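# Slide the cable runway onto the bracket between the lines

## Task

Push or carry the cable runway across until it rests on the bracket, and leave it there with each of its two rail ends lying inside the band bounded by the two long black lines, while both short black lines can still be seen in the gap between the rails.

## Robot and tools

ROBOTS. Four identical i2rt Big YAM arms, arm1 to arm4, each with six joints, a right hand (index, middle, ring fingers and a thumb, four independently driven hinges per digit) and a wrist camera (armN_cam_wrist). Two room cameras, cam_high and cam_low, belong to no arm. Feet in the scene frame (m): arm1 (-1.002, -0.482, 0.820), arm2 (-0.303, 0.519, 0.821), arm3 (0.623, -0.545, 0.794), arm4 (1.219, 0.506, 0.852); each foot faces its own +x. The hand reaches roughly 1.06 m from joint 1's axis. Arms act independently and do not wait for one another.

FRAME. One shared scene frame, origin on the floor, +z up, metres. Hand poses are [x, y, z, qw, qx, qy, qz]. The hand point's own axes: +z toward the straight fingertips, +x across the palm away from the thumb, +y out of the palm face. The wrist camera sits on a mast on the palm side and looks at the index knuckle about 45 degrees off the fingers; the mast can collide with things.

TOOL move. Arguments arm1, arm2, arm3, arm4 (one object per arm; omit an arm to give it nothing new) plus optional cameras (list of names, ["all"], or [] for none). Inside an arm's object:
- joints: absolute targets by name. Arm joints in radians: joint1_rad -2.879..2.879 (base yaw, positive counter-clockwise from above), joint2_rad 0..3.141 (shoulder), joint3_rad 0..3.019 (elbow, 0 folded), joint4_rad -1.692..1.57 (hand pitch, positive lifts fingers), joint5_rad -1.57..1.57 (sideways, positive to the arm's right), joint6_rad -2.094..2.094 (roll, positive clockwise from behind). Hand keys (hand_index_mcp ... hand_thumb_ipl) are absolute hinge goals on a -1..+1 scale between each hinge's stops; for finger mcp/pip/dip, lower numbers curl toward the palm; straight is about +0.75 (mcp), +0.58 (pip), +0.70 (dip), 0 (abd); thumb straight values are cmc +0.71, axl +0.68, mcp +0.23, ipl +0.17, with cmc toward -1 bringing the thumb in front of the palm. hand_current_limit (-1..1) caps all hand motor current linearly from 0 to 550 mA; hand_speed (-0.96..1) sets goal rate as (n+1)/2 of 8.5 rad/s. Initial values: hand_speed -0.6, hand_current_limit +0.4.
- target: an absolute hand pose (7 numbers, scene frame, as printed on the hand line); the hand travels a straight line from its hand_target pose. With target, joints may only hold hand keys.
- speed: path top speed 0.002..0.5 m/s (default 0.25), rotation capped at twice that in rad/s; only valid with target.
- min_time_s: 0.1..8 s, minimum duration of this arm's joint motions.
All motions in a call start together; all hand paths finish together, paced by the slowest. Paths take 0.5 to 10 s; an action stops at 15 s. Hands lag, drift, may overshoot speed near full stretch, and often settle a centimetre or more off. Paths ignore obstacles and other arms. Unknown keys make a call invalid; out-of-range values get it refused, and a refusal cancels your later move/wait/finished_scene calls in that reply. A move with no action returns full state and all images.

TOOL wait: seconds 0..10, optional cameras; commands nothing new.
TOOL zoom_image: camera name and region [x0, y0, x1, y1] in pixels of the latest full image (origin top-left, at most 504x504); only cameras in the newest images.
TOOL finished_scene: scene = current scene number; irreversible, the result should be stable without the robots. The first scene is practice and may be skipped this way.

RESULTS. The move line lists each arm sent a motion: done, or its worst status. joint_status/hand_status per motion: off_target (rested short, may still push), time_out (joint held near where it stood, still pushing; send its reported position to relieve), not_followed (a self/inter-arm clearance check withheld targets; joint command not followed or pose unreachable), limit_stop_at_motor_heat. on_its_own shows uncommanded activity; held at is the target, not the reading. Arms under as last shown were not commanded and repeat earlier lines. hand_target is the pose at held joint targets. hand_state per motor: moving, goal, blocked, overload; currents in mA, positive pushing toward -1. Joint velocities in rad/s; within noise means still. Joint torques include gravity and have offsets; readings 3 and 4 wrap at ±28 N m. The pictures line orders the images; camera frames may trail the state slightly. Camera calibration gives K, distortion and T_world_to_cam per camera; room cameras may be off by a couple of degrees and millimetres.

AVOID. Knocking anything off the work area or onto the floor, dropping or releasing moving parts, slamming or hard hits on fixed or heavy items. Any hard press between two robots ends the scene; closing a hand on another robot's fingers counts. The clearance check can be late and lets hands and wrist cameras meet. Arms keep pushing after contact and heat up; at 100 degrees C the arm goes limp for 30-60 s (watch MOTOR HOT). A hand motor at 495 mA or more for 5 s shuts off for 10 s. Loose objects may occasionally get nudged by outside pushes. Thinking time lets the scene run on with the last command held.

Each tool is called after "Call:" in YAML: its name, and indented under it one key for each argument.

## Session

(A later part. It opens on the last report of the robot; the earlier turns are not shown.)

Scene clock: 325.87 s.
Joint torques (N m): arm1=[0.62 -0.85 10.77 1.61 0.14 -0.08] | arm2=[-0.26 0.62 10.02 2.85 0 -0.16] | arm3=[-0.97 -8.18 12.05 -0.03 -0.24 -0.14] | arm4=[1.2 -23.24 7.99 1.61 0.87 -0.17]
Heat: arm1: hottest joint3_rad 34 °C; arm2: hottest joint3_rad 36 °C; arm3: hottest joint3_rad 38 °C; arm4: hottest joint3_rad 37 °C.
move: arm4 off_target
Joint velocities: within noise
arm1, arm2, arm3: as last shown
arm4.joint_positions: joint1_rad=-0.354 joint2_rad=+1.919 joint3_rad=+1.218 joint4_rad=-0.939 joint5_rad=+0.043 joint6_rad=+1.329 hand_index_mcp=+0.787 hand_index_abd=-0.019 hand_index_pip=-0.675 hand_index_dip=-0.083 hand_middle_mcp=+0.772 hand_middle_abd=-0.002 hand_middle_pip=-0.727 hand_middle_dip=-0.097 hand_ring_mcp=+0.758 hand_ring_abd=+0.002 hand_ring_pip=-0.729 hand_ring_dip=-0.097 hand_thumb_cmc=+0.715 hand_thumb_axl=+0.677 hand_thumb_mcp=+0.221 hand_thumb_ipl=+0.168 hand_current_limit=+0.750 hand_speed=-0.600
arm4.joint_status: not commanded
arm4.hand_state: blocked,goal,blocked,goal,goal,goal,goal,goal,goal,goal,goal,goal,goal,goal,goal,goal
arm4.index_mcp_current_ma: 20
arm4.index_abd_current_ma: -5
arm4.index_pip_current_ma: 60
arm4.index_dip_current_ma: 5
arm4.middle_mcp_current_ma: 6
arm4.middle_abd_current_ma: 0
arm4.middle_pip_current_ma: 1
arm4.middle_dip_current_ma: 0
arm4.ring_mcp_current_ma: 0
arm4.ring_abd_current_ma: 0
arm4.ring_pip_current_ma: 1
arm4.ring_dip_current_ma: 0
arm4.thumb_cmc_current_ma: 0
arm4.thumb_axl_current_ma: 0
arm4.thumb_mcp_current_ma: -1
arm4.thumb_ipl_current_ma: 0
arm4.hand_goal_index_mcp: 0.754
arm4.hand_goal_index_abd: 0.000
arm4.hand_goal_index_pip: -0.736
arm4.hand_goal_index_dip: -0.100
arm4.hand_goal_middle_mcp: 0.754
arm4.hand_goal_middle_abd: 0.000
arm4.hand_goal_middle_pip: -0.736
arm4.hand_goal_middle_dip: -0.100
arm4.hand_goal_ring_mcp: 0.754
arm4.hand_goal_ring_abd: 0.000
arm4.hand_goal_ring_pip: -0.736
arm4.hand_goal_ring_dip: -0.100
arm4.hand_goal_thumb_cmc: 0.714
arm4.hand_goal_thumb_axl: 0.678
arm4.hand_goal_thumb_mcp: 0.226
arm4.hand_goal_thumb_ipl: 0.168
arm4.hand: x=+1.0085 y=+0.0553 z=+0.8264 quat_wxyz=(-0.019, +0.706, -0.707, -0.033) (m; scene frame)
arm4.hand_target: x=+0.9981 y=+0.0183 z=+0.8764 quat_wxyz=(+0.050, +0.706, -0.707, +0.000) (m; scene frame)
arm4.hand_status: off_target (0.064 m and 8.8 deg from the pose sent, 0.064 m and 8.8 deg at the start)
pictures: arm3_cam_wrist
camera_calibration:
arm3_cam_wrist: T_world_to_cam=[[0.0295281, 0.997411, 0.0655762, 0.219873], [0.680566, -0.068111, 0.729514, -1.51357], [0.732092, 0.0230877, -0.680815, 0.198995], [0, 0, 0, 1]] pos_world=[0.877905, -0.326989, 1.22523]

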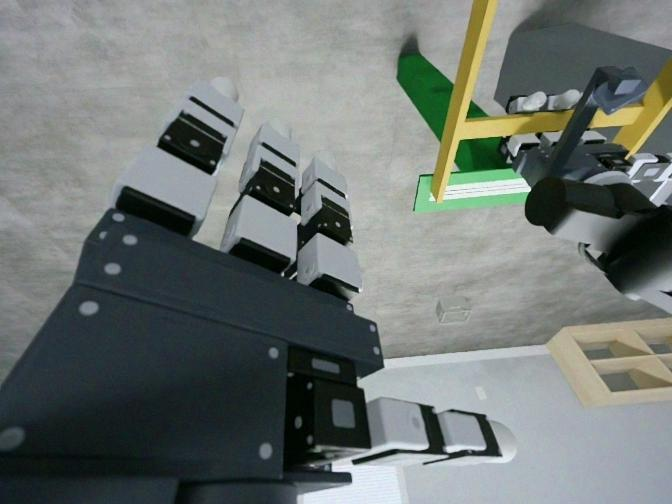

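Call:
move:
  arm4: {"target":[1.007,0.030,0.875,0.05,0.706,-0.706,0],"speed":0.05}
  cameras: ["arm3_cam_wrist"]

Call:
zoom_image:
  camera: "arm3_cam_wrist"
  region: [405, 150, 485, 220]

Call:
move:
  arm4: {"target":[1.015,0.042,0.875,0.05,0.706,-0.706,0],"speed":0.05}
  cameras: ["arm3_cam_wrist"]

Call:
zoom_image:
  camera: "arm3_cam_wrist"
  region: [405, 150, 485, 220]

Scene clock: 327.23 s.
Joint torques (N m): arm1=[0.62 -0.91 10.77 1.61 0.14 -0.08] | arm2=[-0.67 0.73 10.07 2.73 0.01 -0.16] | arm3=[-0.91 -8.12 12.04 -0.03 -0.24 -0.14] | arm4=[2.84 -23.24 7.02 0.5 0.9 -0.04]
Heat: arm1: hottest joint3_rad 34 °C; arm2: hottest joint3_rad 36 °C; arm3: hottest joint3_rad 38 °C; arm4: hottest joint3_rad 37 °C.
move: arm4 off_target
Joint velocities: within noise
arm1, arm2, arm3: as last shown
arm4.joint_positions: joint1_rad=-0.354 joint2_rad=+1.891 joint3_rad=+1.180 joint4_rad=-0.887 joint5_rad=+0.043 joint6_rad=+1.331 hand_index_mcp=+0.787 hand_index_abd=-0.015 hand_index_pip=-0.675 hand_index_dip=-0.083 hand_middle_mcp=+0.772 hand_middle_abd=-0.006 hand_middle_pip=-0.708 hand_middle_dip=-0.096 hand_ring_mcp=+0.758 hand_ring_abd=+0.002 hand_ring_pip=-0.729 hand_ring_dip=-0.097 hand_thumb_cmc=+0.715 hand_thumb_axl=+0.677 hand_thumb_mcp=+0.221 hand_thumb_ipl=+0.168 hand_current_limit=+0.750 hand_speed=-0.600
arm4.joint_status: not commanded
arm4.hand_state: blocked,goal,blocked,goal,goal,goal,blocked,goal,goal,goal,goal,goal,goal,goal,goal,goal
arm4.index_mcp_current_ma: 20
arm4.index_abd_current_ma: -3
arm4.index_pip_current_ma: 60
arm4.index_dip_current_ma: 5
arm4.middle_mcp_current_ma: 6
arm4.middle_abd_current_ma: -1
arm4.middle_pip_current_ma: 13
arm4.middle_dip_current_ma: 0
arm4.ring_mcp_current_ma: 0
arm4.ring_abd_current_ma: 0
arm4.ring_pip_current_ma: 1
arm4.ring_dip_current_ma: 0
arm4.thumb_cmc_current_ma: 0
arm4.thumb_axl_current_ma: 0
arm4.thumb_mcp_current_ma: -1
arm4.thumb_ipl_current_ma: 0
arm4.hand_goal_index_mcp: 0.754
arm4.hand_goal_index_abd: 0.000
arm4.hand_goal_index_pip: -0.736
arm4.hand_goal_index_dip: -0.100
arm4.hand_goal_middle_mcp: 0.754
arm4.hand_goal_middle_abd: 0.000
arm4.hand_goal_middle_pip: -0.736
arm4.hand_goal_middle_dip: -0.100
arm4.hand_goal_ring_mcp: 0.754
arm4.hand_goal_ring_abd: 0.000
arm4.hand_goal_ring_pip: -0.736
arm4.hand_goal_ring_dip: -0.100
arm4.hand_goal_thumb_cmc: 0.714
arm4.hand_goal_thumb_axl: 0.678
arm4.hand_goal_thumb_mcp: 0.226
arm4.hand_goal_thumb_ipl: 0.168
arm4.hand: x=+1.0089 y=+0.0570 z=+0.8281 quat_wxyz=(-0.001, +0.706, -0.708, -0.023) (m; scene frame)
arm4.hand_target: x=+1.0073 y=+0.0317 z=+0.8744 quat_wxyz=(+0.050, +0.706, -0.706, +0.001) (m; scene frame)
arm4.hand_status: off_target (0.054 m and 6.4 deg from the pose sent, 0.055 m and 8.8 deg at the start)
pictures: arm3_cam_wrist
camera_calibration:
arm3_cam_wrist: T_world_to_cam=[[0.0295281, 0.997411, 0.0655762, 0.219873], [0.680566, -0.068111, 0.729514, -1.51357], [0.732092, 0.0230877, -0.680815, 0.198995], [0, 0, 0, 1]] pos_world=[0.877905, -0.326989, 1.22523]

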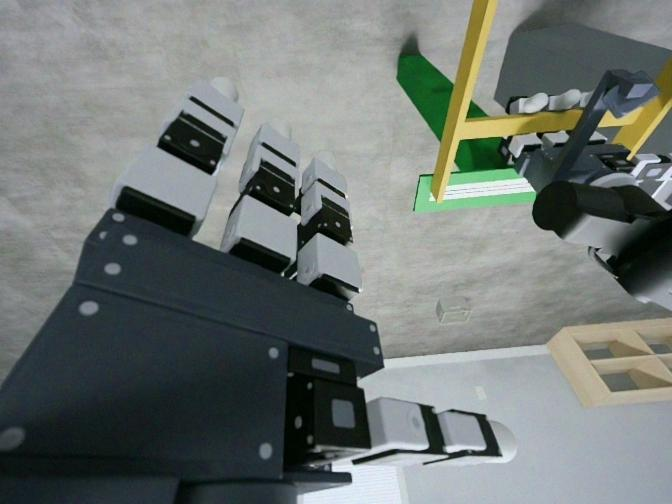

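Scaled by 6.300 from the camera's 672x504 image, which has a finer 960x720 frame.

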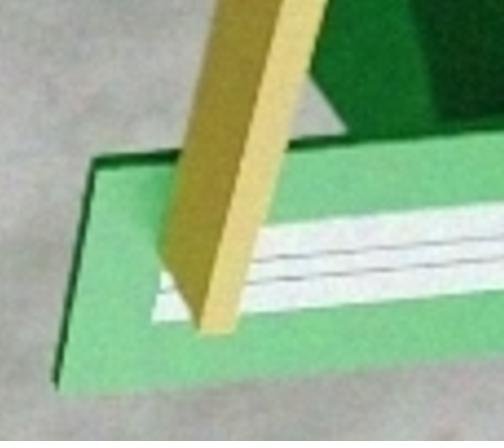

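Scene clock: 328.20 s.
Joint torques (N m): arm1=[0.62 -0.91 10.78 1.61 0.14 -0.08] | arm2=[-0.73 0.91 10.02 2.77 0.01 -0.15] | arm3=[-1.03 -8.18 12.04 -0.03 -0.25 -0.14] | arm4=[2.84 -22.77 6.3 -0.09 0.81 -0.02]
Heat: arm1: hottest joint3_rad 34 °C; arm2: hottest joint3_rad 36 °C; arm3: hottest joint3_rad 38 °C; arm4: hottest joint3_rad 37 °C.
move: arm4 off_target
Joint velocities: within noise
arm1.joint_positions: joint1_rad=+0.166 joint2_rad=+0.624 joint3_rad=+1.324 joint4_rad=-1.143 joint5_rad=+0.019 joint6_rad=+1.116 hand_index_mcp=+0.755 hand_index_abd=+0.001 hand_index_pip=+0.577 hand_index_dip=+0.696 hand_middle_mcp=+0.755 hand_middle_abd=+0.001 hand_middle_pip=+0.577 hand_middle_dip=+0.696 hand_ring_mcp=+0.755 hand_ring_abd=+0.000 hand_ring_pip=+0.577 hand_ring_dip=+0.696 hand_thumb_cmc=+0.715 hand_thumb_axl=+0.677 hand_thumb_mcp=+0.226 hand_thumb_ipl=+0.168 hand_current_limit=+0.400 hand_speed=-0.600
arm1.joint_status: not commanded
arm1.hand_state: goal,goal,goal,goal,goal,goal,goal,goal,goal,goal,goal,goal,goal,goal,goal,goal
arm1.index_mcp_current_ma: 1
arm1.index_abd_current_ma: 0
arm1.index_pip_current_ma: 1
arm1.index_dip_current_ma: 0
arm1.middle_mcp_current_ma: 1
arm1.middle_abd_current_ma: 0
arm1.middle_pip_current_ma: 1
arm1.middle_dip_current_ma: 0
arm1.ring_mcp_current_ma: 1
arm1.ring_abd_current_ma: 0
arm1.ring_pip_current_ma: 1
arm1.ring_dip_current_ma: 0
arm1.thumb_cmc_current_ma: 1
arm1.thumb_axl_current_ma: -1
arm1.thumb_mcp_current_ma: 0
arm1.thumb_ipl_current_ma: 0
arm1.hand_goal_index_mcp: 0.754
arm1.hand_goal_index_abd: 0.000
arm1.hand_goal_index_pip: 0.576
arm1.hand_goal_index_dip: 0.696
arm1.hand_goal_middle_mcp: 0.754
arm1.hand_goal_middle_abd: 0.000
arm1.hand_goal_middle_pip: 0.576
arm1.hand_goal_middle_dip: 0.696
arm1.hand_goal_ring_mcp: 0.754
arm1.hand_goal_ring_abd: 0.000
arm1.hand_goal_ring_pip: 0.576
arm1.hand_goal_ring_dip: 0.696
arm1.hand_goal_thumb_cmc: 0.714
arm1.hand_goal_thumb_axl: 0.678
arm1.hand_goal_thumb_mcp: 0.226
arm1.hand_goal_thumb_ipl: 0.168
arm1.hand: x=-0.9125 y=-0.2064 z=+1.3835 quat_wxyz=(-0.280, +0.450, +0.715, +0.456) (m; scene frame)
arm1.hand_target: x=-0.9124 y=-0.2099 z=+1.3967 quat_wxyz=(-0.286, +0.446, +0.709, +0.466) (m; scene frame)
arm1.hand_status: not commanded
arm2.joint_positions: joint1_rad=-0.055 joint2_rad=+0.612 joint3_rad=+1.317 joint4_rad=-1.234 joint5_rad=-0.014 joint6_rad=+1.159 hand_index_mcp=+0.754 hand_index_abd=+0.000 hand_index_pip=+0.577 hand_index_dip=+0.696 hand_middle_mcp=+0.754 hand_middle_abd=+0.001 hand_middle_pip=+0.577 hand_middle_dip=+0.696 hand_ring_mcp=+0.754 hand_ring_abd=+0.000 hand_ring_pip=+0.577 hand_ring_dip=+0.696 hand_thumb_cmc=+0.714 hand_thumb_axl=+0.677 hand_thumb_mcp=+0.226 hand_thumb_ipl=+0.168 hand_current_limit=+0.400 hand_speed=-0.600
arm2.joint_status: not commanded
arm2.hand_state: goal,goal,goal,goal,goal,goal,goal,goal,goal,goal,goal,goal,goal,goal,goal,goal
arm2.index_mcp_current_ma: 0
arm2.index_abd_current_ma: 1
arm2.index_pip_current_ma: 2
arm2.index_dip_current_ma: 0
arm2.middle_mcp_current_ma: 0
arm2.middle_abd_current_ma: 1
arm2.middle_pip_current_ma: 2
arm2.middle_dip_current_ma: 0
arm2.ring_mcp_current_ma: 0
arm2.ring_abd_current_ma: 1
arm2.ring_pip_current_ma: 2
arm2.ring_dip_current_ma: 0
arm2.thumb_cmc_current_ma: 1
arm2.thumb_axl_current_ma: -3
arm2.thumb_mcp_current_ma: -1
arm2.thumb_ipl_current_ma: -1
arm2.hand_goal_index_mcp: 0.754
arm2.hand_goal_index_abd: 0.000
arm2.hand_goal_index_pip: 0.576
arm2.hand_goal_index_dip: 0.696
arm2.hand_goal_middle_mcp: 0.754
arm2.hand_goal_middle_abd: 0.000
arm2.hand_goal_middle_pip: 0.576
arm2.hand_goal_middle_dip: 0.696
arm2.hand_goal_ring_mcp: 0.754
arm2.hand_goal_ring_abd: 0.000
arm2.hand_goal_ring_pip: 0.576
arm2.hand_goal_ring_dip: 0.696
arm2.hand_goal_thumb_cmc: 0.714
arm2.hand_goal_thumb_axl: 0.678
arm2.hand_goal_thumb_mcp: 0.226
arm2.hand_goal_thumb_ipl: 0.168
arm2.hand: x=-0.4305 y=+0.2754 z=+1.3591 quat_wxyz=(+0.437, +0.684, -0.532, +0.241) (m; scene frame)
arm2.hand_target: x=-0.4301 y=+0.2780 z=+1.3702 quat_wxyz=(+0.446, +0.679, -0.528, +0.246) (m; scene frame)
arm2.hand_status: not commanded
arm3: as last shown
arm4.joint_positions: joint1_rad=-0.351 joint2_rad=+1.871 joint3_rad=+1.151 joint4_rad=-0.855 joint5_rad=+0.045 joint6_rad=+1.334 hand_index_mcp=+0.787 hand_index_abd=-0.008 hand_index_pip=-0.675 hand_index_dip=-0.083 hand_middle_mcp=+0.774 hand_middle_abd=-0.006 hand_middle_pip=-0.697 hand_middle_dip=-0.093 hand_ring_mcp=+0.763 hand_ring_abd=-0.003 hand_ring_pip=-0.712 hand_ring_dip=-0.097 hand_thumb_cmc=+0.715 hand_thumb_axl=+0.677 hand_thumb_mcp=+0.221 hand_thumb_ipl=+0.168 hand_current_limit=+0.750 hand_speed=-0.600
arm4.joint_status: not commanded
arm4.hand_state: blocked,goal,blocked,goal,goal,goal,blocked,goal,goal,goal,blocked,goal,goal,goal,goal,goal
arm4.index_mcp_current_ma: 20
arm4.index_abd_current_ma: -1
arm4.index_pip_current_ma: 59
arm4.index_dip_current_ma: 5
arm4.middle_mcp_current_ma: 8
arm4.middle_abd_current_ma: -1
arm4.middle_pip_current_ma: 26
arm4.middle_dip_current_ma: 1
arm4.ring_mcp_current_ma: 2
arm4.ring_abd_current_ma: 0
arm4.ring_pip_current_ma: 10
arm4.ring_dip_current_ma: 0
arm4.thumb_cmc_current_ma: 0
arm4.thumb_axl_current_ma: 0
arm4.thumb_mcp_current_ma: -1
arm4.thumb_ipl_current_ma: 0
arm4.hand_goal_index_mcp: 0.754
arm4.hand_goal_index_abd: 0.000
arm4.hand_goal_index_pip: -0.736
arm4.hand_goal_index_dip: -0.100
arm4.hand_goal_middle_mcp: 0.754
arm4.hand_goal_middle_abd: 0.000
arm4.hand_goal_middle_pip: -0.736
arm4.hand_goal_middle_dip: -0.100
arm4.hand_goal_ring_mcp: 0.754
arm4.hand_goal_ring_abd: 0.000
arm4.hand_goal_ring_pip: -0.736
arm4.hand_goal_ring_dip: -0.100
arm4.hand_goal_thumb_cmc: 0.714
arm4.hand_goal_thumb_axl: 0.678
arm4.hand_goal_thumb_mcp: 0.226
arm4.hand_goal_thumb_ipl: 0.168
arm4.hand: x=+1.0110 y=+0.0601 z=+0.8291 quat_wxyz=(+0.009, +0.706, -0.708, -0.018) (m; scene frame)
arm4.hand_target: x=+1.0148 y=+0.0430 z=+0.8731 quat_wxyz=(+0.050, +0.706, -0.706, +0.001) (m; scene frame)
arm4.hand_status: off_target (0.050 m and 5.1 deg from the pose sent, 0.050 m and 6.4 deg at the start)
pictures: arm3_cam_wrist
camera_calibration:
arm3_cam_wrist: T_world_to_cam=[[0.0295281, 0.997411, 0.0655762, 0.219873], [0.680566, -0.068111, 0.729514, -1.51357], [0.732092, 0.0230877, -0.680815, 0.198995], [0, 0, 0, 1]] pos_world=[0.877905, -0.326989, 1.22523]

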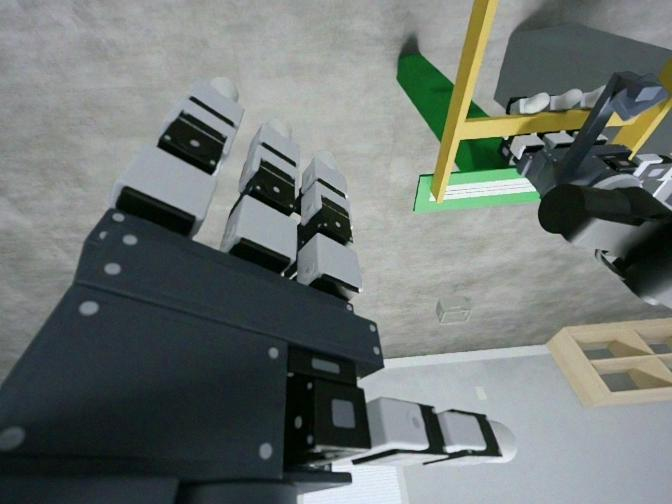

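Scaled by 6.300 from the camera's 672x504 image, which has a finer 960x720 frame.

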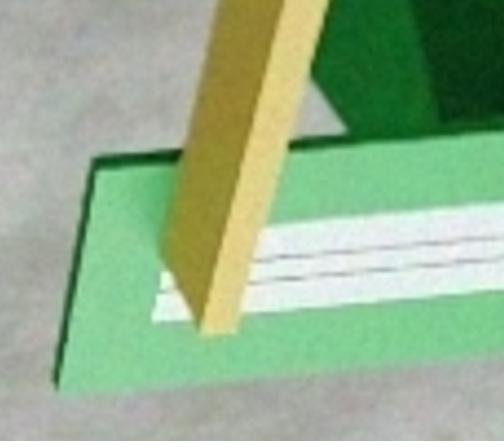

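Call:
move:
  arm4: {"target":[1.023,0.052,0.877,0.05,0.706,-0.706,0],"speed":0.05}
  cameras: ["arm3_cam_wrist"]

Call:
zoom_image:
  camera: "arm3_cam_wrist"
  region: [405, 150, 485, 220]

Scene clock: 329.43 s.
Joint torques (N m): arm1=[0.67 -0.85 10.77 1.61 0.14 -0.08] | arm2=[-0.62 0.85 10.09 2.82 -0.01 -0.16] | arm3=[-0.91 -8.18 12.04 0.01 -0.24 -0.14] | arm4=[2.84 -22.24 6.34 -0.5 0.87 -0.03]
Heat: arm1: hottest joint3_rad 34 °C; arm2: hottest joint3_rad 36 °C; arm3: hottest joint3_rad 38 °C; arm4: hottest joint3_rad 37 °C.
move: arm4 off_target
Joint velocities: within noise
arm1, arm2: as last shown
arm3.joint_positions: joint1_rad=-1.236 joint2_rad=+1.390 joint3_rad=+1.511 joint4_rad=-1.675 joint5_rad=-0.016 joint6_rad=-1.990 hand_index_mcp=+0.754 hand_index_abd=-0.003 hand_index_pip=+0.574 hand_index_dip=+0.694 hand_middle_mcp=+0.754 hand_middle_abd=+0.000 hand_middle_pip=+0.574 hand_middle_dip=+0.693 hand_ring_mcp=+0.754 hand_ring_abd=+0.000 hand_ring_pip=+0.573 hand_ring_dip=+0.694 hand_thumb_cmc=+0.713 hand_thumb_axl=+0.677 hand_thumb_mcp=+0.215 hand_thumb_ipl=+0.165 hand_current_limit=+0.400 hand_speed=-0.600
arm3.joint_status: not commanded
arm3.hand_state: goal,goal,goal,goal,goal,goal,goal,goal,goal,goal,goal,goal,goal,goal,goal,goal
arm3.index_mcp_current_ma: 0
arm3.index_abd_current_ma: -1
arm3.index_pip_current_ma: -1
arm3.index_dip_current_ma: -1
arm3.middle_mcp_current_ma: 0
arm3.middle_abd_current_ma: 0
arm3.middle_pip_current_ma: -1
arm3.middle_dip_current_ma: -1
arm3.ring_mcp_current_ma: 0
arm3.ring_abd_current_ma: 0
arm3.ring_pip_current_ma: -1
arm3.ring_dip_current_ma: -1
arm3.thumb_cmc_current_ma: 0
arm3.thumb_axl_current_ma: 0
arm3.thumb_mcp_current_ma: -11
arm3.thumb_ipl_current_ma: -2
arm3.hand_goal_index_mcp: 0.754
arm3.hand_goal_index_abd: 0.000
arm3.hand_goal_index_pip: 0.576
arm3.hand_goal_index_dip: 0.696
arm3.hand_goal_middle_mcp: 0.754
arm3.hand_goal_middle_abd: 0.000
arm3.hand_goal_middle_pip: 0.576
arm3.hand_goal_middle_dip: 0.696
arm3.hand_goal_ring_mcp: 0.754
arm3.hand_goal_ring_abd: 0.000
arm3.hand_goal_ring_pip: 0.576
arm3.hand_goal_ring_dip: 0.696
arm3.hand_goal_thumb_cmc: 0.714
arm3.hand_goal_thumb_axl: 0.678
arm3.hand_goal_thumb_mcp: 0.226
arm3.hand_goal_thumb_ipl: 0.168
arm3.hand: x=+0.9377 y=-0.2930 z=+1.1046 quat_wxyz=(+0.004, -0.419, +0.908, +0.003) (m; scene frame)
arm3.hand_target: x=+0.9484 y=-0.2904 z=+1.1192 quat_wxyz=(+0.020, -0.422, +0.906, +0.005) (m; scene frame)
arm3.hand_status: not commanded
arm4.joint_positions: joint1_rad=-0.334 joint2_rad=+1.848 joint3_rad=+1.114 joint4_rad=-0.840 joint5_rad=+0.045 joint6_rad=+1.343 hand_index_mcp=+0.786 hand_index_abd=-0.007 hand_index_pip=-0.678 hand_index_dip=-0.083 hand_middle_mcp=+0.774 hand_middle_abd=-0.007 hand_middle_pip=-0.695 hand_middle_dip=-0.092 hand_ring_mcp=+0.764 hand_ring_abd=-0.003 hand_ring_pip=-0.707 hand_ring_dip=-0.096 hand_thumb_cmc=+0.715 hand_thumb_axl=+0.677 hand_thumb_mcp=+0.221 hand_thumb_ipl=+0.168 hand_current_limit=+0.750 hand_speed=-0.600
arm4.joint_status: not commanded
arm4.hand_state: blocked,goal,blocked,goal,blocked,goal,blocked,goal,goal,goal,blocked,goal,goal,goal,goal,goal
arm4.index_mcp_current_ma: 20
arm4.index_abd_current_ma: -1
arm4.index_pip_current_ma: 55
arm4.index_dip_current_ma: 5
arm4.middle_mcp_current_ma: 8
arm4.middle_abd_current_ma: -1
arm4.middle_pip_current_ma: 28
arm4.middle_dip_current_ma: 1
arm4.ring_mcp_current_ma: 2
arm4.ring_abd_current_ma: 0
arm4.ring_pip_current_ma: 15
arm4.ring_dip_current_ma: 0
arm4.thumb_cmc_current_ma: 0
arm4.thumb_axl_current_ma: 0
arm4.thumb_mcp_current_ma: -1
arm4.thumb_ipl_current_ma: 0
arm4.hand_goal_index_mcp: 0.754
arm4.hand_goal_index_abd: 0.000
arm4.hand_goal_index_pip: -0.736
arm4.hand_goal_index_dip: -0.100
arm4.hand_goal_middle_mcp: 0.754
arm4.hand_goal_middle_abd: 0.000
arm4.hand_goal_middle_pip: -0.736
arm4.hand_goal_middle_dip: -0.100
arm4.hand_goal_ring_mcp: 0.754
arm4.hand_goal_ring_abd: 0.000
arm4.hand_goal_ring_pip: -0.736
arm4.hand_goal_ring_dip: -0.100
arm4.hand_goal_thumb_cmc: 0.714
arm4.hand_goal_thumb_axl: 0.678
arm4.hand_goal_thumb_mcp: 0.226
arm4.hand_goal_thumb_ipl: 0.168
arm4.hand: x=+1.0214 y=+0.0686 z=+0.8289 quat_wxyz=(+0.010, +0.709, -0.705, -0.017) (m; scene frame)
arm4.hand_target: x=+1.0227 y=+0.0532 z=+0.8746 quat_wxyz=(+0.050, +0.706, -0.706, +0.000) (m; scene frame)
arm4.hand_status: off_target (0.051 m and 5.0 deg from the pose sent, 0.050 m and 5.1 deg at the start)
pictures: arm3_cam_wrist
camera_calibration:
arm3_cam_wrist: T_world_to_cam=[[0.0295281, 0.997411, 0.0655762, 0.219873], [0.680566, -0.068111, 0.729514, -1.51357], [0.732092, 0.0230877, -0.680815, 0.198995], [0, 0, 0, 1]] pos_world=[0.877905, -0.326989, 1.22523]

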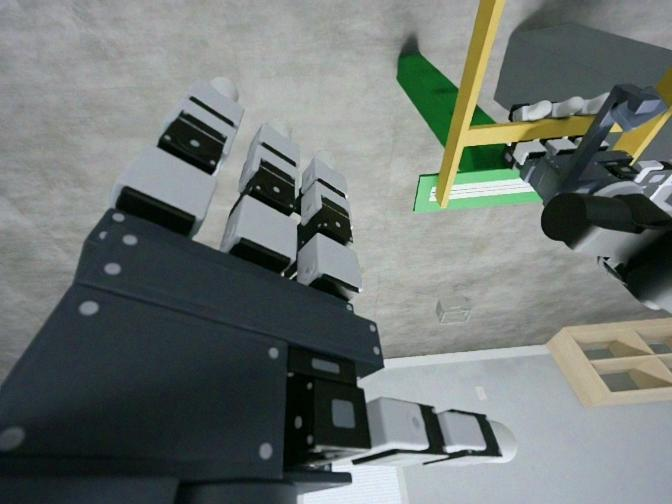

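Scaled by 6.300 from the camera's 672x504 image, which has a finer 960x720 frame.

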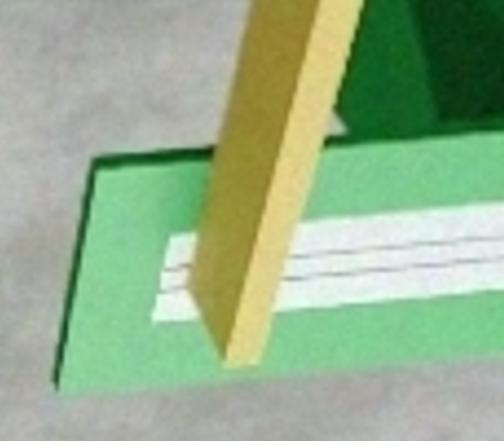

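Call:
move:
  arm4: {"joints":{"hand_index_mcp":0.71,"hand_middle_mcp":0.71,"hand_ring_mcp":0.71}}
  cameras: ["arm3_cam_wrist"]

Call:
zoom_image:
  camera: "arm3_cam_wrist"
  region: [405, 150, 485, 220]

Scene clock: 330.23 s.
Joint torques (N m): arm1=[0.67 -0.85 10.78 1.61 0.14 -0.08] | arm2=[-0.79 0.79 10.14 2.92 -0.01 -0.16] | arm3=[-0.91 -8.18 12.03 -0.03 -0.25 -0.13] | arm4=[2.73 -22.95 6.39 -0.4 0.98 0.03]
Heat: arm1: hottest joint3_rad 34 °C; arm2: hottest joint3_rad 36 °C; arm3: hottest joint3_rad 38 °C; arm4: hottest joint3_rad 37 °C.
move: arm4 off_target
Joint velocities: within noise
arm1, arm2, arm3: as last shown
arm4.joint_positions: joint1_rad=-0.333 joint2_rad=+1.848 joint3_rad=+1.114 joint4_rad=-0.840 joint5_rad=+0.043 joint6_rad=+1.343 hand_index_mcp=+0.775 hand_index_abd=-0.007 hand_index_pip=-0.678 hand_index_dip=-0.083 hand_middle_mcp=+0.762 hand_middle_abd=-0.007 hand_middle_pip=-0.693 hand_middle_dip=-0.092 hand_ring_mcp=+0.751 hand_ring_abd=-0.003 hand_ring_pip=-0.707 hand_ring_dip=-0.096 hand_thumb_cmc=+0.715 hand_thumb_axl=+0.677 hand_thumb_mcp=+0.221 hand_thumb_ipl=+0.168 hand_current_limit=+0.750 hand_speed=-0.600
arm4.joint_status: hand_index_mcp off_target (ended at +0.775, target +0.710); hand_middle_mcp off_target (ended at +0.762, target +0.710); hand_ring_mcp off_target (ended at +0.751, target +0.710)
arm4.hand_state: blocked,goal,blocked,goal,blocked,goal,blocked,goal,blocked,goal,blocked,goal,goal,goal,goal,goal
arm4.index_mcp_current_ma: 76
arm4.index_abd_current_ma: -1
arm4.index_pip_current_ma: 55
arm4.index_dip_current_ma: 5
arm4.middle_mcp_current_ma: 51
arm4.middle_abd_current_ma: -1
arm4.middle_pip_current_ma: 31
arm4.middle_dip_current_ma: 1
arm4.ring_mcp_current_ma: 31
arm4.ring_abd_current_ma: 0
arm4.ring_pip_current_ma: 15
arm4.ring_dip_current_ma: 0
arm4.thumb_cmc_current_ma: 0
arm4.thumb_axl_current_ma: 0
arm4.thumb_mcp_current_ma: -1
arm4.thumb_ipl_current_ma: 0
arm4.hand_goal_index_mcp: 0.710
arm4.hand_goal_index_abd: 0.000
arm4.hand_goal_index_pip: -0.736
arm4.hand_goal_index_dip: -0.100
arm4.hand_goal_middle_mcp: 0.710
arm4.hand_goal_middle_abd: 0.000
arm4.hand_goal_middle_pip: -0.736
arm4.hand_goal_middle_dip: -0.100
arm4.hand_goal_ring_mcp: 0.710
arm4.hand_goal_ring_abd: 0.000
arm4.hand_goal_ring_pip: -0.736
arm4.hand_goal_ring_dip: -0.100
arm4.hand_goal_thumb_cmc: 0.714
arm4.hand_goal_thumb_axl: 0.678
arm4.hand_goal_thumb_mcp: 0.226
arm4.hand_goal_thumb_ipl: 0.168
arm4.hand: x=+1.0220 y=+0.0684 z=+0.8287 quat_wxyz=(+0.009, +0.709, -0.705, -0.017) (m; scene frame)
arm4.hand_target: x=+1.0228 y=+0.0532 z=+0.8745 quat_wxyz=(+0.050, +0.706, -0.706, +0.001) (m; scene frame)
arm4.hand_status: not commanded
pictures: arm3_cam_wrist
camera_calibration:
arm3_cam_wrist: T_world_to_cam=[[0.0295281, 0.997411, 0.0655762, 0.219873], [0.680566, -0.068111, 0.729514, -1.51357], [0.732092, 0.0230877, -0.680815, 0.198995], [0, 0, 0, 1]] pos_world=[0.877905, -0.326989, 1.22523]

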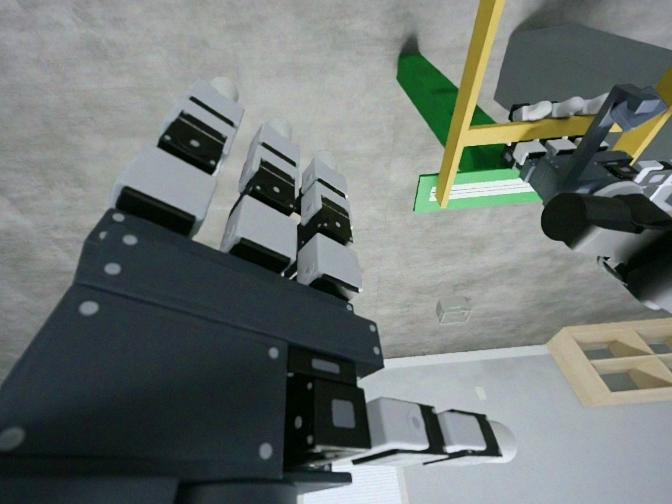

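Scaled by 6.300 from the camera's 672x504 image, which has a finer 960x720 frame.

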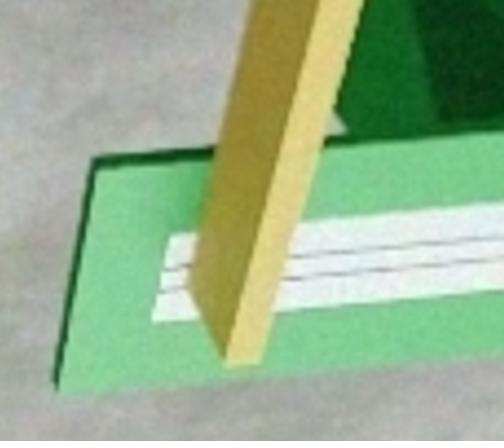

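Call:
move:
  arm4: {"joints":{"hand_index_mcp":0.60,"hand_middle_mcp":0.60,"hand_ring_mcp":0.60}}
  cameras: ["arm3_cam_wrist"]

Call:
zoom_image:
  camera: "arm3_cam_wrist"
  region: [405, 150, 485, 220]

Scene clock: 331.00 s.
Joint torques (N m): arm1=[0.62 -0.85 10.78 1.61 0.14 -0.08] | arm2=[-0.73 0.67 10.1 2.77 0 -0.17] | arm3=[-0.91 -8.18 12.03 -0.02 -0.25 -0.14] | arm4=[2.32 -22.77 7.01 -0.49 1.36 0.01]
Heat: arm1: hottest joint3_rad 34 °C; arm2: hottest joint3_rad 36 °C; arm3: hottest joint3_rad 38 °C; arm4: hottest joint3_rad 37 °C.
move: arm4 off_target
Joint velocities: within noise
arm1, arm2, arm3: as last shown
arm4.joint_positions: joint1_rad=-0.331 joint2_rad=+1.848 joint3_rad=+1.104 joint4_rad=-0.840 joint5_rad=+0.035 joint6_rad=+1.341 hand_index_mcp=+0.693 hand_index_abd=-0.008 hand_index_pip=-0.669 hand_index_dip=-0.083 hand_middle_mcp=+0.675 hand_middle_abd=-0.007 hand_middle_pip=-0.683 hand_middle_dip=-0.092 hand_ring_mcp=+0.656 hand_ring_abd=-0.003 hand_ring_pip=-0.696 hand_ring_dip=-0.096 hand_thumb_cmc=+0.715 hand_thumb_axl=+0.677 hand_thumb_mcp=+0.221 hand_thumb_ipl=+0.168 hand_current_limit=+0.750 hand_speed=-0.600
arm4.joint_status: hand_index_mcp off_target (ended at +0.693, target +0.600); hand_middle_mcp off_target (ended at +0.675, target +0.600); hand_ring_mcp off_target (ended at +0.656, target +0.600)
arm4.hand_state: blocked,goal,blocked,goal,blocked,goal,blocked,goal,blocked,goal,blocked,goal,goal,goal,goal,goal
arm4.index_mcp_current_ma: 154
arm4.index_abd_current_ma: -1
arm4.index_pip_current_ma: 71
arm4.index_dip_current_ma: 5
arm4.middle_mcp_current_ma: 100
arm4.middle_abd_current_ma: -1
arm4.middle_pip_current_ma: 46
arm4.middle_dip_current_ma: 1
arm4.ring_mcp_current_ma: 57
arm4.ring_abd_current_ma: 0
arm4.ring_pip_current_ma: 27
arm4.ring_dip_current_ma: 0
arm4.thumb_cmc_current_ma: 0
arm4.thumb_axl_current_ma: 0
arm4.thumb_mcp_current_ma: -1
arm4.thumb_ipl_current_ma: 0
arm4.hand_goal_index_mcp: 0.600
arm4.hand_goal_index_abd: 0.000
arm4.hand_goal_index_pip: -0.736
arm4.hand_goal_index_dip: -0.100
arm4.hand_goal_middle_mcp: 0.600
arm4.hand_goal_middle_abd: 0.000
arm4.hand_goal_middle_pip: -0.736
arm4.hand_goal_middle_dip: -0.100
arm4.hand_goal_ring_mcp: 0.600
arm4.hand_goal_ring_abd: 0.000
arm4.hand_goal_ring_pip: -0.736
arm4.hand_goal_ring_dip: -0.100
arm4.hand_goal_thumb_cmc: 0.714
arm4.hand_goal_thumb_axl: 0.678
arm4.hand_goal_thumb_mcp: 0.226
arm4.hand_goal_thumb_ipl: 0.168
arm4.hand: x=+1.0254 y=+0.0720 z=+0.8253 quat_wxyz=(+0.003, +0.710, -0.704, -0.015) (m; scene frame)
arm4.hand_target: x=+1.0227 y=+0.0531 z=+0.8746 quat_wxyz=(+0.050, +0.706, -0.706, +0.001) (m; scene frame)
arm4.hand_status: not commanded
pictures: arm3_cam_wrist
camera_calibration:
arm3_cam_wrist: T_world_to_cam=[[0.0295281, 0.997411, 0.0655762, 0.219873], [0.680566, -0.068111, 0.729514, -1.51357], [0.732092, 0.0230877, -0.680815, 0.198995], [0, 0, 0, 1]] pos_world=[0.877905, -0.326989, 1.22523]

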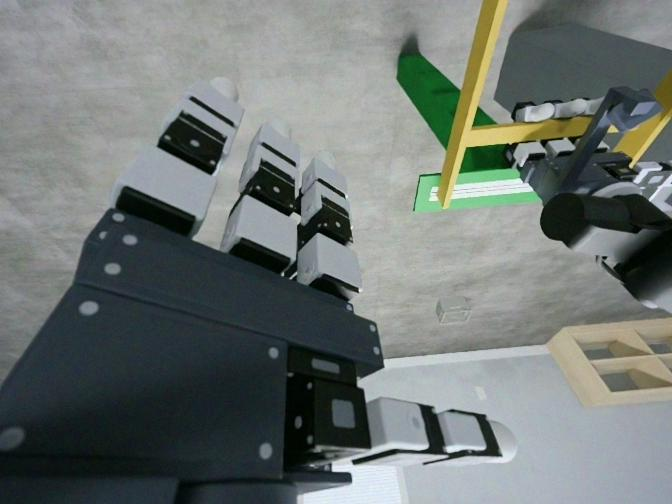

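Scaled by 6.300 from the camera's 672x504 image, which has a finer 960x720 frame.

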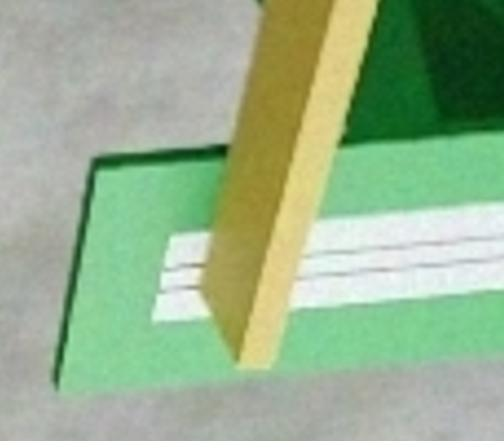

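Call:
move:
  arm4: {"target":[1.000,0.030,0.875,0.05,0.706,-0.706,0],"speed":0.06,"joints":{"hand_index_mcp":0.65,"hand_middle_mcp":0.65,"hand_ring_mcp":0.65}}
  cameras: ["arm3_cam_wrist"]

Call:
zoom_image:
  camera: "arm3_cam_wrist"
  region: [405, 150, 485, 220]

Call:
move:
  arm4: {"target":[0.990,0.020,0.875,0.05,0.706,-0.706,0],"speed":0.06}
  cameras: ["arm3_cam_wrist"]

Call:
zoom_image:
  camera: "arm3_cam_wrist"
  region: [405, 150, 485, 220]

Scene clock: 332.40 s.
Joint torques (N m): arm1=[0.62 -0.85 10.78 1.61 0.15 -0.07] | arm2=[-0.62 0.67 10.04 2.88 -0.02 -0.14] | arm3=[-0.91 -8.12 12.04 -0.02 -0.24 -0.14] | arm4=[0.09 -19.43 11.29 -0.77 1.31 -0.23]
Heat: arm1: hottest joint3_rad 35 °C; arm2: hottest joint3_rad 36 °C; arm3: hottest joint3_rad 39 °C; arm4: hottest joint3_rad 37 °C.
move: arm4 off_target
Joint velocities: within noise
arm1, arm2, arm3: as last shown
arm4.joint_positions: joint1_rad=-0.332 joint2_rad=+1.854 joint3_rad=+1.114 joint4_rad=-0.855 joint5_rad=+0.036 joint6_rad=+1.336 hand_index_mcp=+0.703 hand_index_abd=-0.014 hand_index_pip=-0.669 hand_index_dip=-0.083 hand_middle_mcp=+0.681 hand_middle_abd=-0.007 hand_middle_pip=-0.684 hand_middle_dip=-0.092 hand_ring_mcp=+0.661 hand_ring_abd=-0.003 hand_ring_pip=-0.703 hand_ring_dip=-0.095 hand_thumb_cmc=+0.715 hand_thumb_axl=+0.677 hand_thumb_mcp=+0.221 hand_thumb_ipl=+0.168 hand_current_limit=+0.750 hand_speed=-0.600
arm4.joint_status: hand_index_mcp off_target (ended at +0.703, target +0.650); hand_middle_mcp off_target (ended at +0.681, target +0.650); the others done
arm4.hand_state: blocked,goal,blocked,goal,blocked,goal,blocked,goal,goal,goal,blocked,goal,goal,goal,goal,goal
arm4.index_mcp_current_ma: 52
arm4.index_abd_current_ma: -3
arm4.index_pip_current_ma: 71
arm4.index_dip_current_ma: 5
arm4.middle_mcp_current_ma: 19
arm4.middle_abd_current_ma: -1
arm4.middle_pip_current_ma: 45
arm4.middle_dip_current_ma: 1
arm4.ring_mcp_current_ma: 3
arm4.ring_abd_current_ma: 0
arm4.ring_pip_current_ma: 19
arm4.ring_dip_current_ma: 1
arm4.thumb_cmc_current_ma: 0
arm4.thumb_axl_current_ma: 0
arm4.thumb_mcp_current_ma: -1
arm4.thumb_ipl_current_ma: 0
arm4.hand_goal_index_mcp: 0.650
arm4.hand_goal_index_abd: 0.000
arm4.hand_goal_index_pip: -0.736
arm4.hand_goal_index_dip: -0.100
arm4.hand_goal_middle_mcp: 0.650
arm4.hand_goal_middle_abd: 0.000
arm4.hand_goal_middle_pip: -0.736
arm4.hand_goal_middle_dip: -0.100
arm4.hand_goal_ring_mcp: 0.650
arm4.hand_goal_ring_abd: 0.000
arm4.hand_goal_ring_pip: -0.736
arm4.hand_goal_ring_dip: -0.100
arm4.hand_goal_thumb_cmc: 0.714
arm4.hand_goal_thumb_axl: 0.678
arm4.hand_goal_thumb_mcp: 0.226
arm4.hand_goal_thumb_ipl: 0.168
arm4.hand: x=+1.0248 y=+0.0712 z=+0.8256 quat_wxyz=(-0.001, +0.712, -0.702, -0.019) (m; scene frame)
arm4.hand_target: x=+1.0012 y=+0.0344 z=+0.8763 quat_wxyz=(+0.051, +0.706, -0.707, +0.000) (m; scene frame)
arm4.hand_status: off_target (0.069 m and 6.3 deg from the pose sent, 0.070 m and 5.7 deg at the start)
pictures: arm3_cam_wrist
camera_calibration:
arm3_cam_wrist: T_world_to_cam=[[0.0295281, 0.997411, 0.0655762, 0.219873], [0.680566, -0.068111, 0.729514, -1.51357], [0.732092, 0.0230877, -0.680815, 0.198995], [0, 0, 0, 1]] pos_world=[0.877905, -0.326989, 1.22523]

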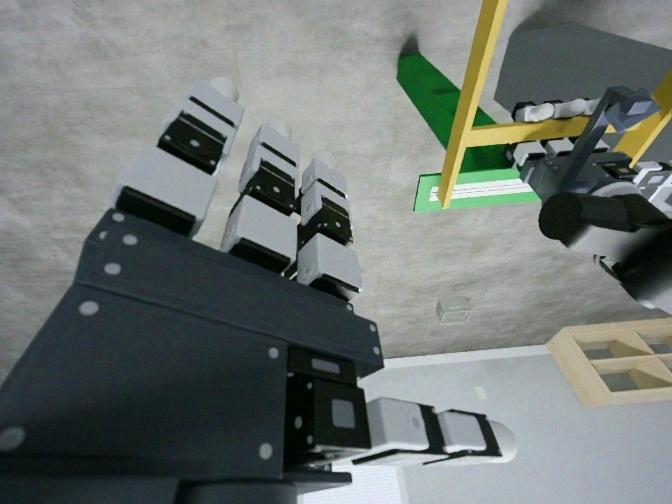

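Scaled by 6.300 from the camera's 672x504 image, which has a finer 960x720 frame.

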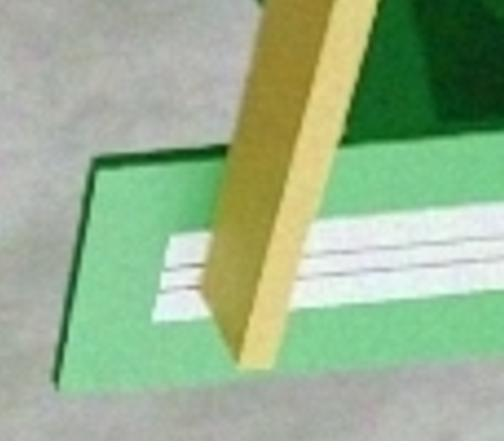

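Scene clock: 333.40 s.
Joint torques (N m): arm1=[0.62 -0.91 10.77 1.61 0.14 -0.08] | arm2=[-0.32 0.5 10.06 2.74 -0.01 -0.14] | arm3=[-0.97 -8.18 12.03 -0.03 -0.25 -0.14] | arm4=[-1.03 -19.19 12.22 -0.2 1.52 -0.25]
Heat: arm1: hottest joint3_rad 35 °C; arm2: hottest joint3_rad 36 °C; arm3: hottest joint3_rad 39 °C; arm4: hottest joint3_rad 37 °C.
move: arm4 off_target
Joint velocities: within noise
arm1, arm2, arm3: as last shown
arm4.joint_positions: joint1_rad=-0.337 joint2_rad=+1.870 joint3_rad=+1.138 joint4_rad=-0.886 joint5_rad=+0.031 joint6_rad=+1.326 hand_index_mcp=+0.707 hand_index_abd=-0.019 hand_index_pip=-0.666 hand_index_dip=-0.083 hand_middle_mcp=+0.681 hand_middle_abd=-0.004 hand_middle_pip=-0.690 hand_middle_dip=-0.092 hand_ring_mcp=+0.658 hand_ring_abd=-0.003 hand_ring_pip=-0.719 hand_ring_dip=-0.095 hand_thumb_cmc=+0.715 hand_thumb_axl=+0.677 hand_thumb_mcp=+0.221 hand_thumb_ipl=+0.168 hand_current_limit=+0.750 hand_speed=-0.600
arm4.joint_status: not commanded
arm4.hand_state: blocked,goal,blocked,goal,blocked,goal,blocked,goal,goal,goal,goal,goal,goal,goal,goal,goal
arm4.index_mcp_current_ma: 58
arm4.index_abd_current_ma: -5
arm4.index_pip_current_ma: 77
arm4.index_dip_current_ma: 5
arm4.middle_mcp_current_ma: 19
arm4.middle_abd_current_ma: 0
arm4.middle_pip_current_ma: 34
arm4.middle_dip_current_ma: 1
arm4.ring_mcp_current_ma: 1
arm4.ring_abd_current_ma: 0
arm4.ring_pip_current_ma: 5
arm4.ring_dip_current_ma: 1
arm4.thumb_cmc_current_ma: 0
arm4.thumb_axl_current_ma: 0
arm4.thumb_mcp_current_ma: -1
arm4.thumb_ipl_current_ma: 0
arm4.hand_goal_index_mcp: 0.650
arm4.hand_goal_index_abd: 0.000
arm4.hand_goal_index_pip: -0.736
arm4.hand_goal_index_dip: -0.100
arm4.hand_goal_middle_mcp: 0.650
arm4.hand_goal_middle_abd: 0.000
arm4.hand_goal_middle_pip: -0.736
arm4.hand_goal_middle_dip: -0.100
arm4.hand_goal_ring_mcp: 0.650
arm4.hand_goal_ring_abd: 0.000
arm4.hand_goal_ring_pip: -0.736
arm4.hand_goal_ring_dip: -0.100
arm4.hand_goal_thumb_cmc: 0.714
arm4.hand_goal_thumb_axl: 0.678
arm4.hand_goal_thumb_mcp: 0.226
arm4.hand_goal_thumb_ipl: 0.168
arm4.hand: x=+1.0227 y=+0.0697 z=+0.8250 quat_wxyz=(-0.013, +0.714, -0.700, -0.023) (m; scene frame)
arm4.hand_target: x=+0.9918 y=+0.0261 z=+0.8778 quat_wxyz=(+0.051, +0.706, -0.707, -0.001) (m; scene frame)
arm4.hand_status: off_target (0.078 m and 7.7 deg from the pose sent, 0.079 m and 6.3 deg at the start)
pictures: arm3_cam_wrist
camera_calibration:
arm3_cam_wrist: T_world_to_cam=[[0.0295281, 0.997411, 0.0655762, 0.219873], [0.680566, -0.068111, 0.729514, -1.51357], [0.732092, 0.0230877, -0.680815, 0.198995], [0, 0, 0, 1]] pos_world=[0.877905, -0.326989, 1.22523]

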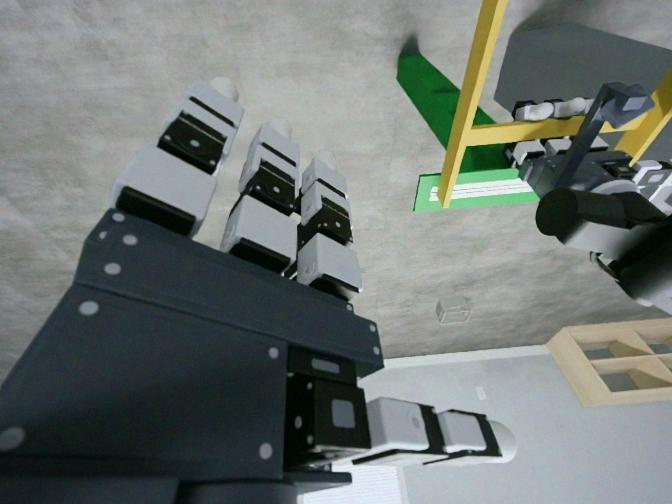

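Scaled by 6.300 from the camera's 672x504 image, which has a finer 960x720 frame.

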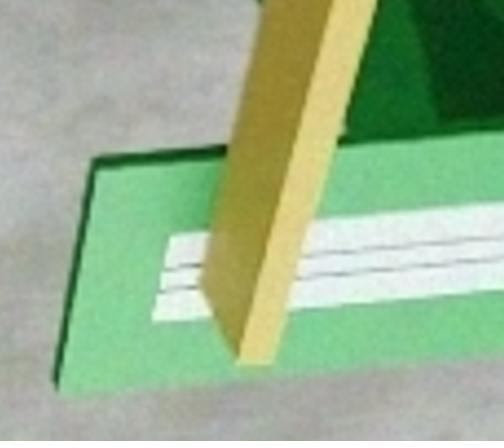

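Call:
move:
  arm4: {"target":[0.982,0.012,0.875,0.05,0.706,-0.706,0],"speed":0.06}
  cameras: ["arm3_cam_wrist"]

Call:
zoom_image:
  camera: "arm3_cam_wrist"
  region: [405, 150, 485, 220]

Call:
move:
  arm4: {"target":[0.976,0.005,0.875,0.05,0.706,-0.706,0],"speed":0.06}
  cameras: ["arm3_cam_wrist"]

Call:
zoom_image:
  camera: "arm3_cam_wrist"
  region: [405, 150, 485, 220]

Scene clock: 334.87 s.
Joint torques (N m): arm1=[0.62 -0.85 10.77 1.61 0.15 -0.08] | arm2=[-0.5 0.73 10.06 2.81 -0.01 -0.13] | arm3=[-0.97 -8.12 12.03 -0.03 -0.25 -0.14] | arm4=[-0.26 -18.84 12.36 0.05 1.47 -0.24]
Heat: arm1: hottest joint3_rad 35 °C; arm2: hottest joint3_rad 36 °C; arm3: hottest joint3_rad 39 °C; arm4: hottest joint3_rad 37 °C.
move: arm4 off_target
Joint velocities: within noise
arm1, arm2, arm3: as last shown
arm4.joint_positions: joint1_rad=-0.356 joint2_rad=+1.888 joint3_rad=+1.166 joint4_rad=-0.904 joint5_rad=+0.031 joint6_rad=+1.312 hand_index_mcp=+0.709 hand_index_abd=-0.022 hand_index_pip=-0.664 hand_index_dip=-0.083 hand_middle_mcp=+0.682 hand_middle_abd=-0.002 hand_middle_pip=-0.697 hand_middle_dip=-0.092 hand_ring_mcp=+0.658 hand_ring_abd=-0.003 hand_ring_pip=-0.728 hand_ring_dip=-0.097 hand_thumb_cmc=+0.715 hand_thumb_axl=+0.677 hand_thumb_mcp=+0.221 hand_thumb_ipl=+0.168 hand_current_limit=+0.750 hand_speed=-0.600
arm4.joint_status: not commanded
arm4.hand_state: blocked,blocked,blocked,goal,blocked,goal,blocked,goal,goal,goal,goal,goal,goal,goal,goal,goal
arm4.index_mcp_current_ma: 63
arm4.index_abd_current_ma: -7
arm4.index_pip_current_ma: 82
arm4.index_dip_current_ma: 5
arm4.middle_mcp_current_ma: 19
arm4.middle_abd_current_ma: 0
arm4.middle_pip_current_ma: 26
arm4.middle_dip_current_ma: 1
arm4.ring_mcp_current_ma: 1
arm4.ring_abd_current_ma: 0
arm4.ring_pip_current_ma: 1
arm4.ring_dip_current_ma: 0
arm4.thumb_cmc_current_ma: 0
arm4.thumb_axl_current_ma: 0
arm4.thumb_mcp_current_ma: -1
arm4.thumb_ipl_current_ma: 0
arm4.hand_goal_index_mcp: 0.650
arm4.hand_goal_index_abd: 0.000
arm4.hand_goal_index_pip: -0.736
arm4.hand_goal_index_dip: -0.100
arm4.hand_goal_middle_mcp: 0.650
arm4.hand_goal_middle_abd: 0.000
arm4.hand_goal_middle_pip: -0.736
arm4.hand_goal_middle_dip: -0.100
arm4.hand_goal_ring_mcp: 0.650
arm4.hand_goal_ring_abd: 0.000
arm4.hand_goal_ring_pip: -0.736
arm4.hand_goal_ring_dip: -0.100
arm4.hand_goal_thumb_cmc: 0.714
arm4.hand_goal_thumb_axl: 0.678
arm4.hand_goal_thumb_mcp: 0.226
arm4.hand_goal_thumb_ipl: 0.168
arm4.hand: x=+1.0126 y=+0.0657 z=+0.8244 quat_wxyz=(-0.016, +0.712, -0.702, -0.025) (m; scene frame)
arm4.hand_target: x=+0.9841 y=+0.0184 z=+0.8781 quat_wxyz=(+0.051, +0.706, -0.707, -0.001) (m; scene frame)
arm4.hand_status: off_target (0.080 m and 8.2 deg from the pose sent, 0.087 m and 7.7 deg at the start)
pictures: arm3_cam_wrist
camera_calibration:
arm3_cam_wrist: T_world_to_cam=[[0.0295281, 0.997411, 0.0655762, 0.219873], [0.680566, -0.068111, 0.729514, -1.51357], [0.732092, 0.0230877, -0.680815, 0.198995], [0, 0, 0, 1]] pos_world=[0.877905, -0.326989, 1.22523]

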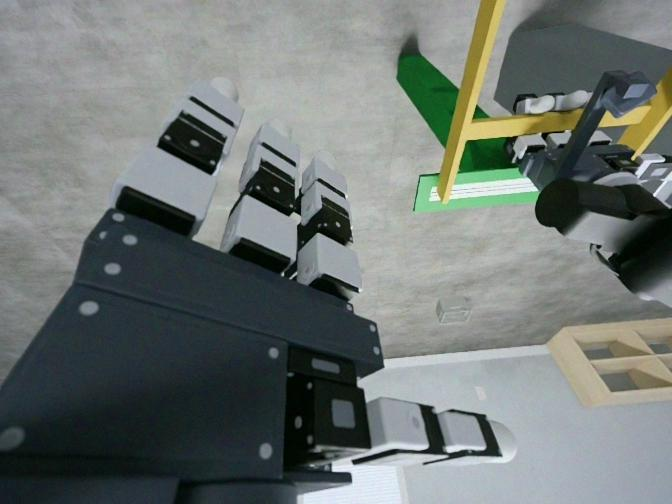

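Scaled by 6.300 from the camera's 672x504 image, which has a finer 960x720 frame.

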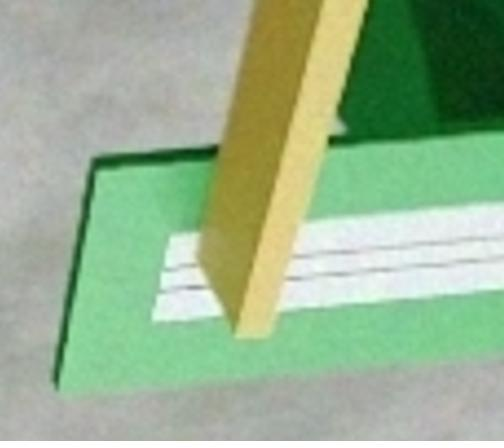

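Scene clock: 335.87 s.
Joint torques (N m): arm1=[0.67 -0.85 10.78 1.61 0.15 -0.08] | arm2=[-0.62 0.73 10.02 2.74 -0.01 -0.14] | arm3=[-0.97 -8.18 12.05 -0.01 -0.24 -0.14] | arm4=[-0.56 -18.73 13.09 0.35 1.45 -0.29]
Heat: arm1: hottest joint3_rad 35 °C; arm2: hottest joint3_rad 36 °C; arm3: hottest joint3_rad 39 °C; arm4: hottest joint3_rad 37 °C.
move: arm4 off_target
Joint velocities: within noise
arm1, arm2, arm3: as last shown
arm4.joint_positions: joint1_rad=-0.356 joint2_rad=+1.899 joint3_rad=+1.181 joint4_rad=-0.924 joint5_rad=+0.031 joint6_rad=+1.310 hand_index_mcp=+0.709 hand_index_abd=-0.022 hand_index_pip=-0.664 hand_index_dip=-0.083 hand_middle_mcp=+0.682 hand_middle_abd=-0.001 hand_middle_pip=-0.705 hand_middle_dip=-0.092 hand_ring_mcp=+0.656 hand_ring_abd=-0.003 hand_ring_pip=-0.728 hand_ring_dip=-0.097 hand_thumb_cmc=+0.715 hand_thumb_axl=+0.677 hand_thumb_mcp=+0.221 hand_thumb_ipl=+0.168 hand_current_limit=+0.750 hand_speed=-0.600
arm4.joint_status: not commanded
arm4.hand_state: blocked,blocked,blocked,goal,blocked,goal,blocked,goal,goal,goal,goal,goal,goal,goal,goal,goal
arm4.index_mcp_current_ma: 63
arm4.index_abd_current_ma: -7
arm4.index_pip_current_ma: 82
arm4.index_dip_current_ma: 5
arm4.middle_mcp_current_ma: 19
arm4.middle_abd_current_ma: 0
arm4.middle_pip_current_ma: 16
arm4.middle_dip_current_ma: 1
arm4.ring_mcp_current_ma: 1
arm4.ring_abd_current_ma: 0
arm4.ring_pip_current_ma: 1
arm4.ring_dip_current_ma: 0
arm4.thumb_cmc_current_ma: 0
arm4.thumb_axl_current_ma: 0
arm4.thumb_mcp_current_ma: -1
arm4.thumb_ipl_current_ma: 0
arm4.hand_goal_index_mcp: 0.650
arm4.hand_goal_index_abd: 0.000
arm4.hand_goal_index_pip: -0.736
arm4.hand_goal_index_dip: -0.100
arm4.hand_goal_middle_mcp: 0.650
arm4.hand_goal_middle_abd: 0.000
arm4.hand_goal_middle_pip: -0.736
arm4.hand_goal_middle_dip: -0.100
arm4.hand_goal_ring_mcp: 0.650
arm4.hand_goal_ring_abd: 0.000
arm4.hand_goal_ring_pip: -0.736
arm4.hand_goal_ring_dip: -0.100
arm4.hand_goal_thumb_cmc: 0.714
arm4.hand_goal_thumb_axl: 0.678
arm4.hand_goal_thumb_mcp: 0.226
arm4.hand_goal_thumb_ipl: 0.168
arm4.hand: x=+1.0122 y=+0.0647 z=+0.8238 quat_wxyz=(-0.023, +0.713, -0.701, -0.029) (m; scene frame)
arm4.hand_target: x=+0.9785 y=+0.0127 z=+0.8794 quat_wxyz=(+0.051, +0.706, -0.707, -0.001) (m; scene frame)
arm4.hand_status: off_target (0.087 m and 9.1 deg from the pose sent, 0.087 m and 8.1 deg at the start)
pictures: arm3_cam_wrist
camera_calibration:
arm3_cam_wrist: T_world_to_cam=[[0.0295281, 0.997411, 0.0655762, 0.219873], [0.680566, -0.068111, 0.729514, -1.51357], [0.732092, 0.0230877, -0.680815, 0.198995], [0, 0, 0, 1]] pos_world=[0.877905, -0.326989, 1.22523]

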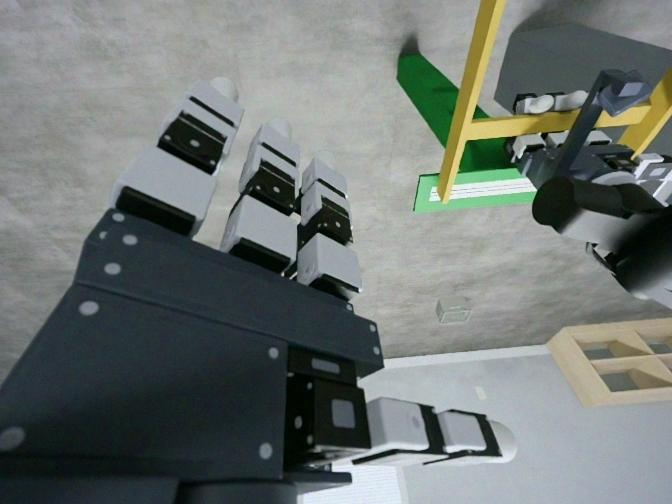

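Scaled by 6.300 from the camera's 672x504 image, which has a finer 960x720 frame.

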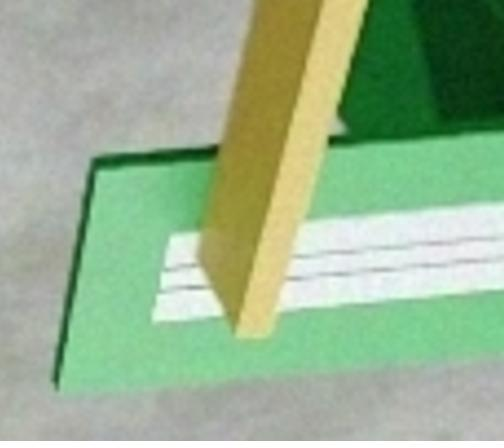

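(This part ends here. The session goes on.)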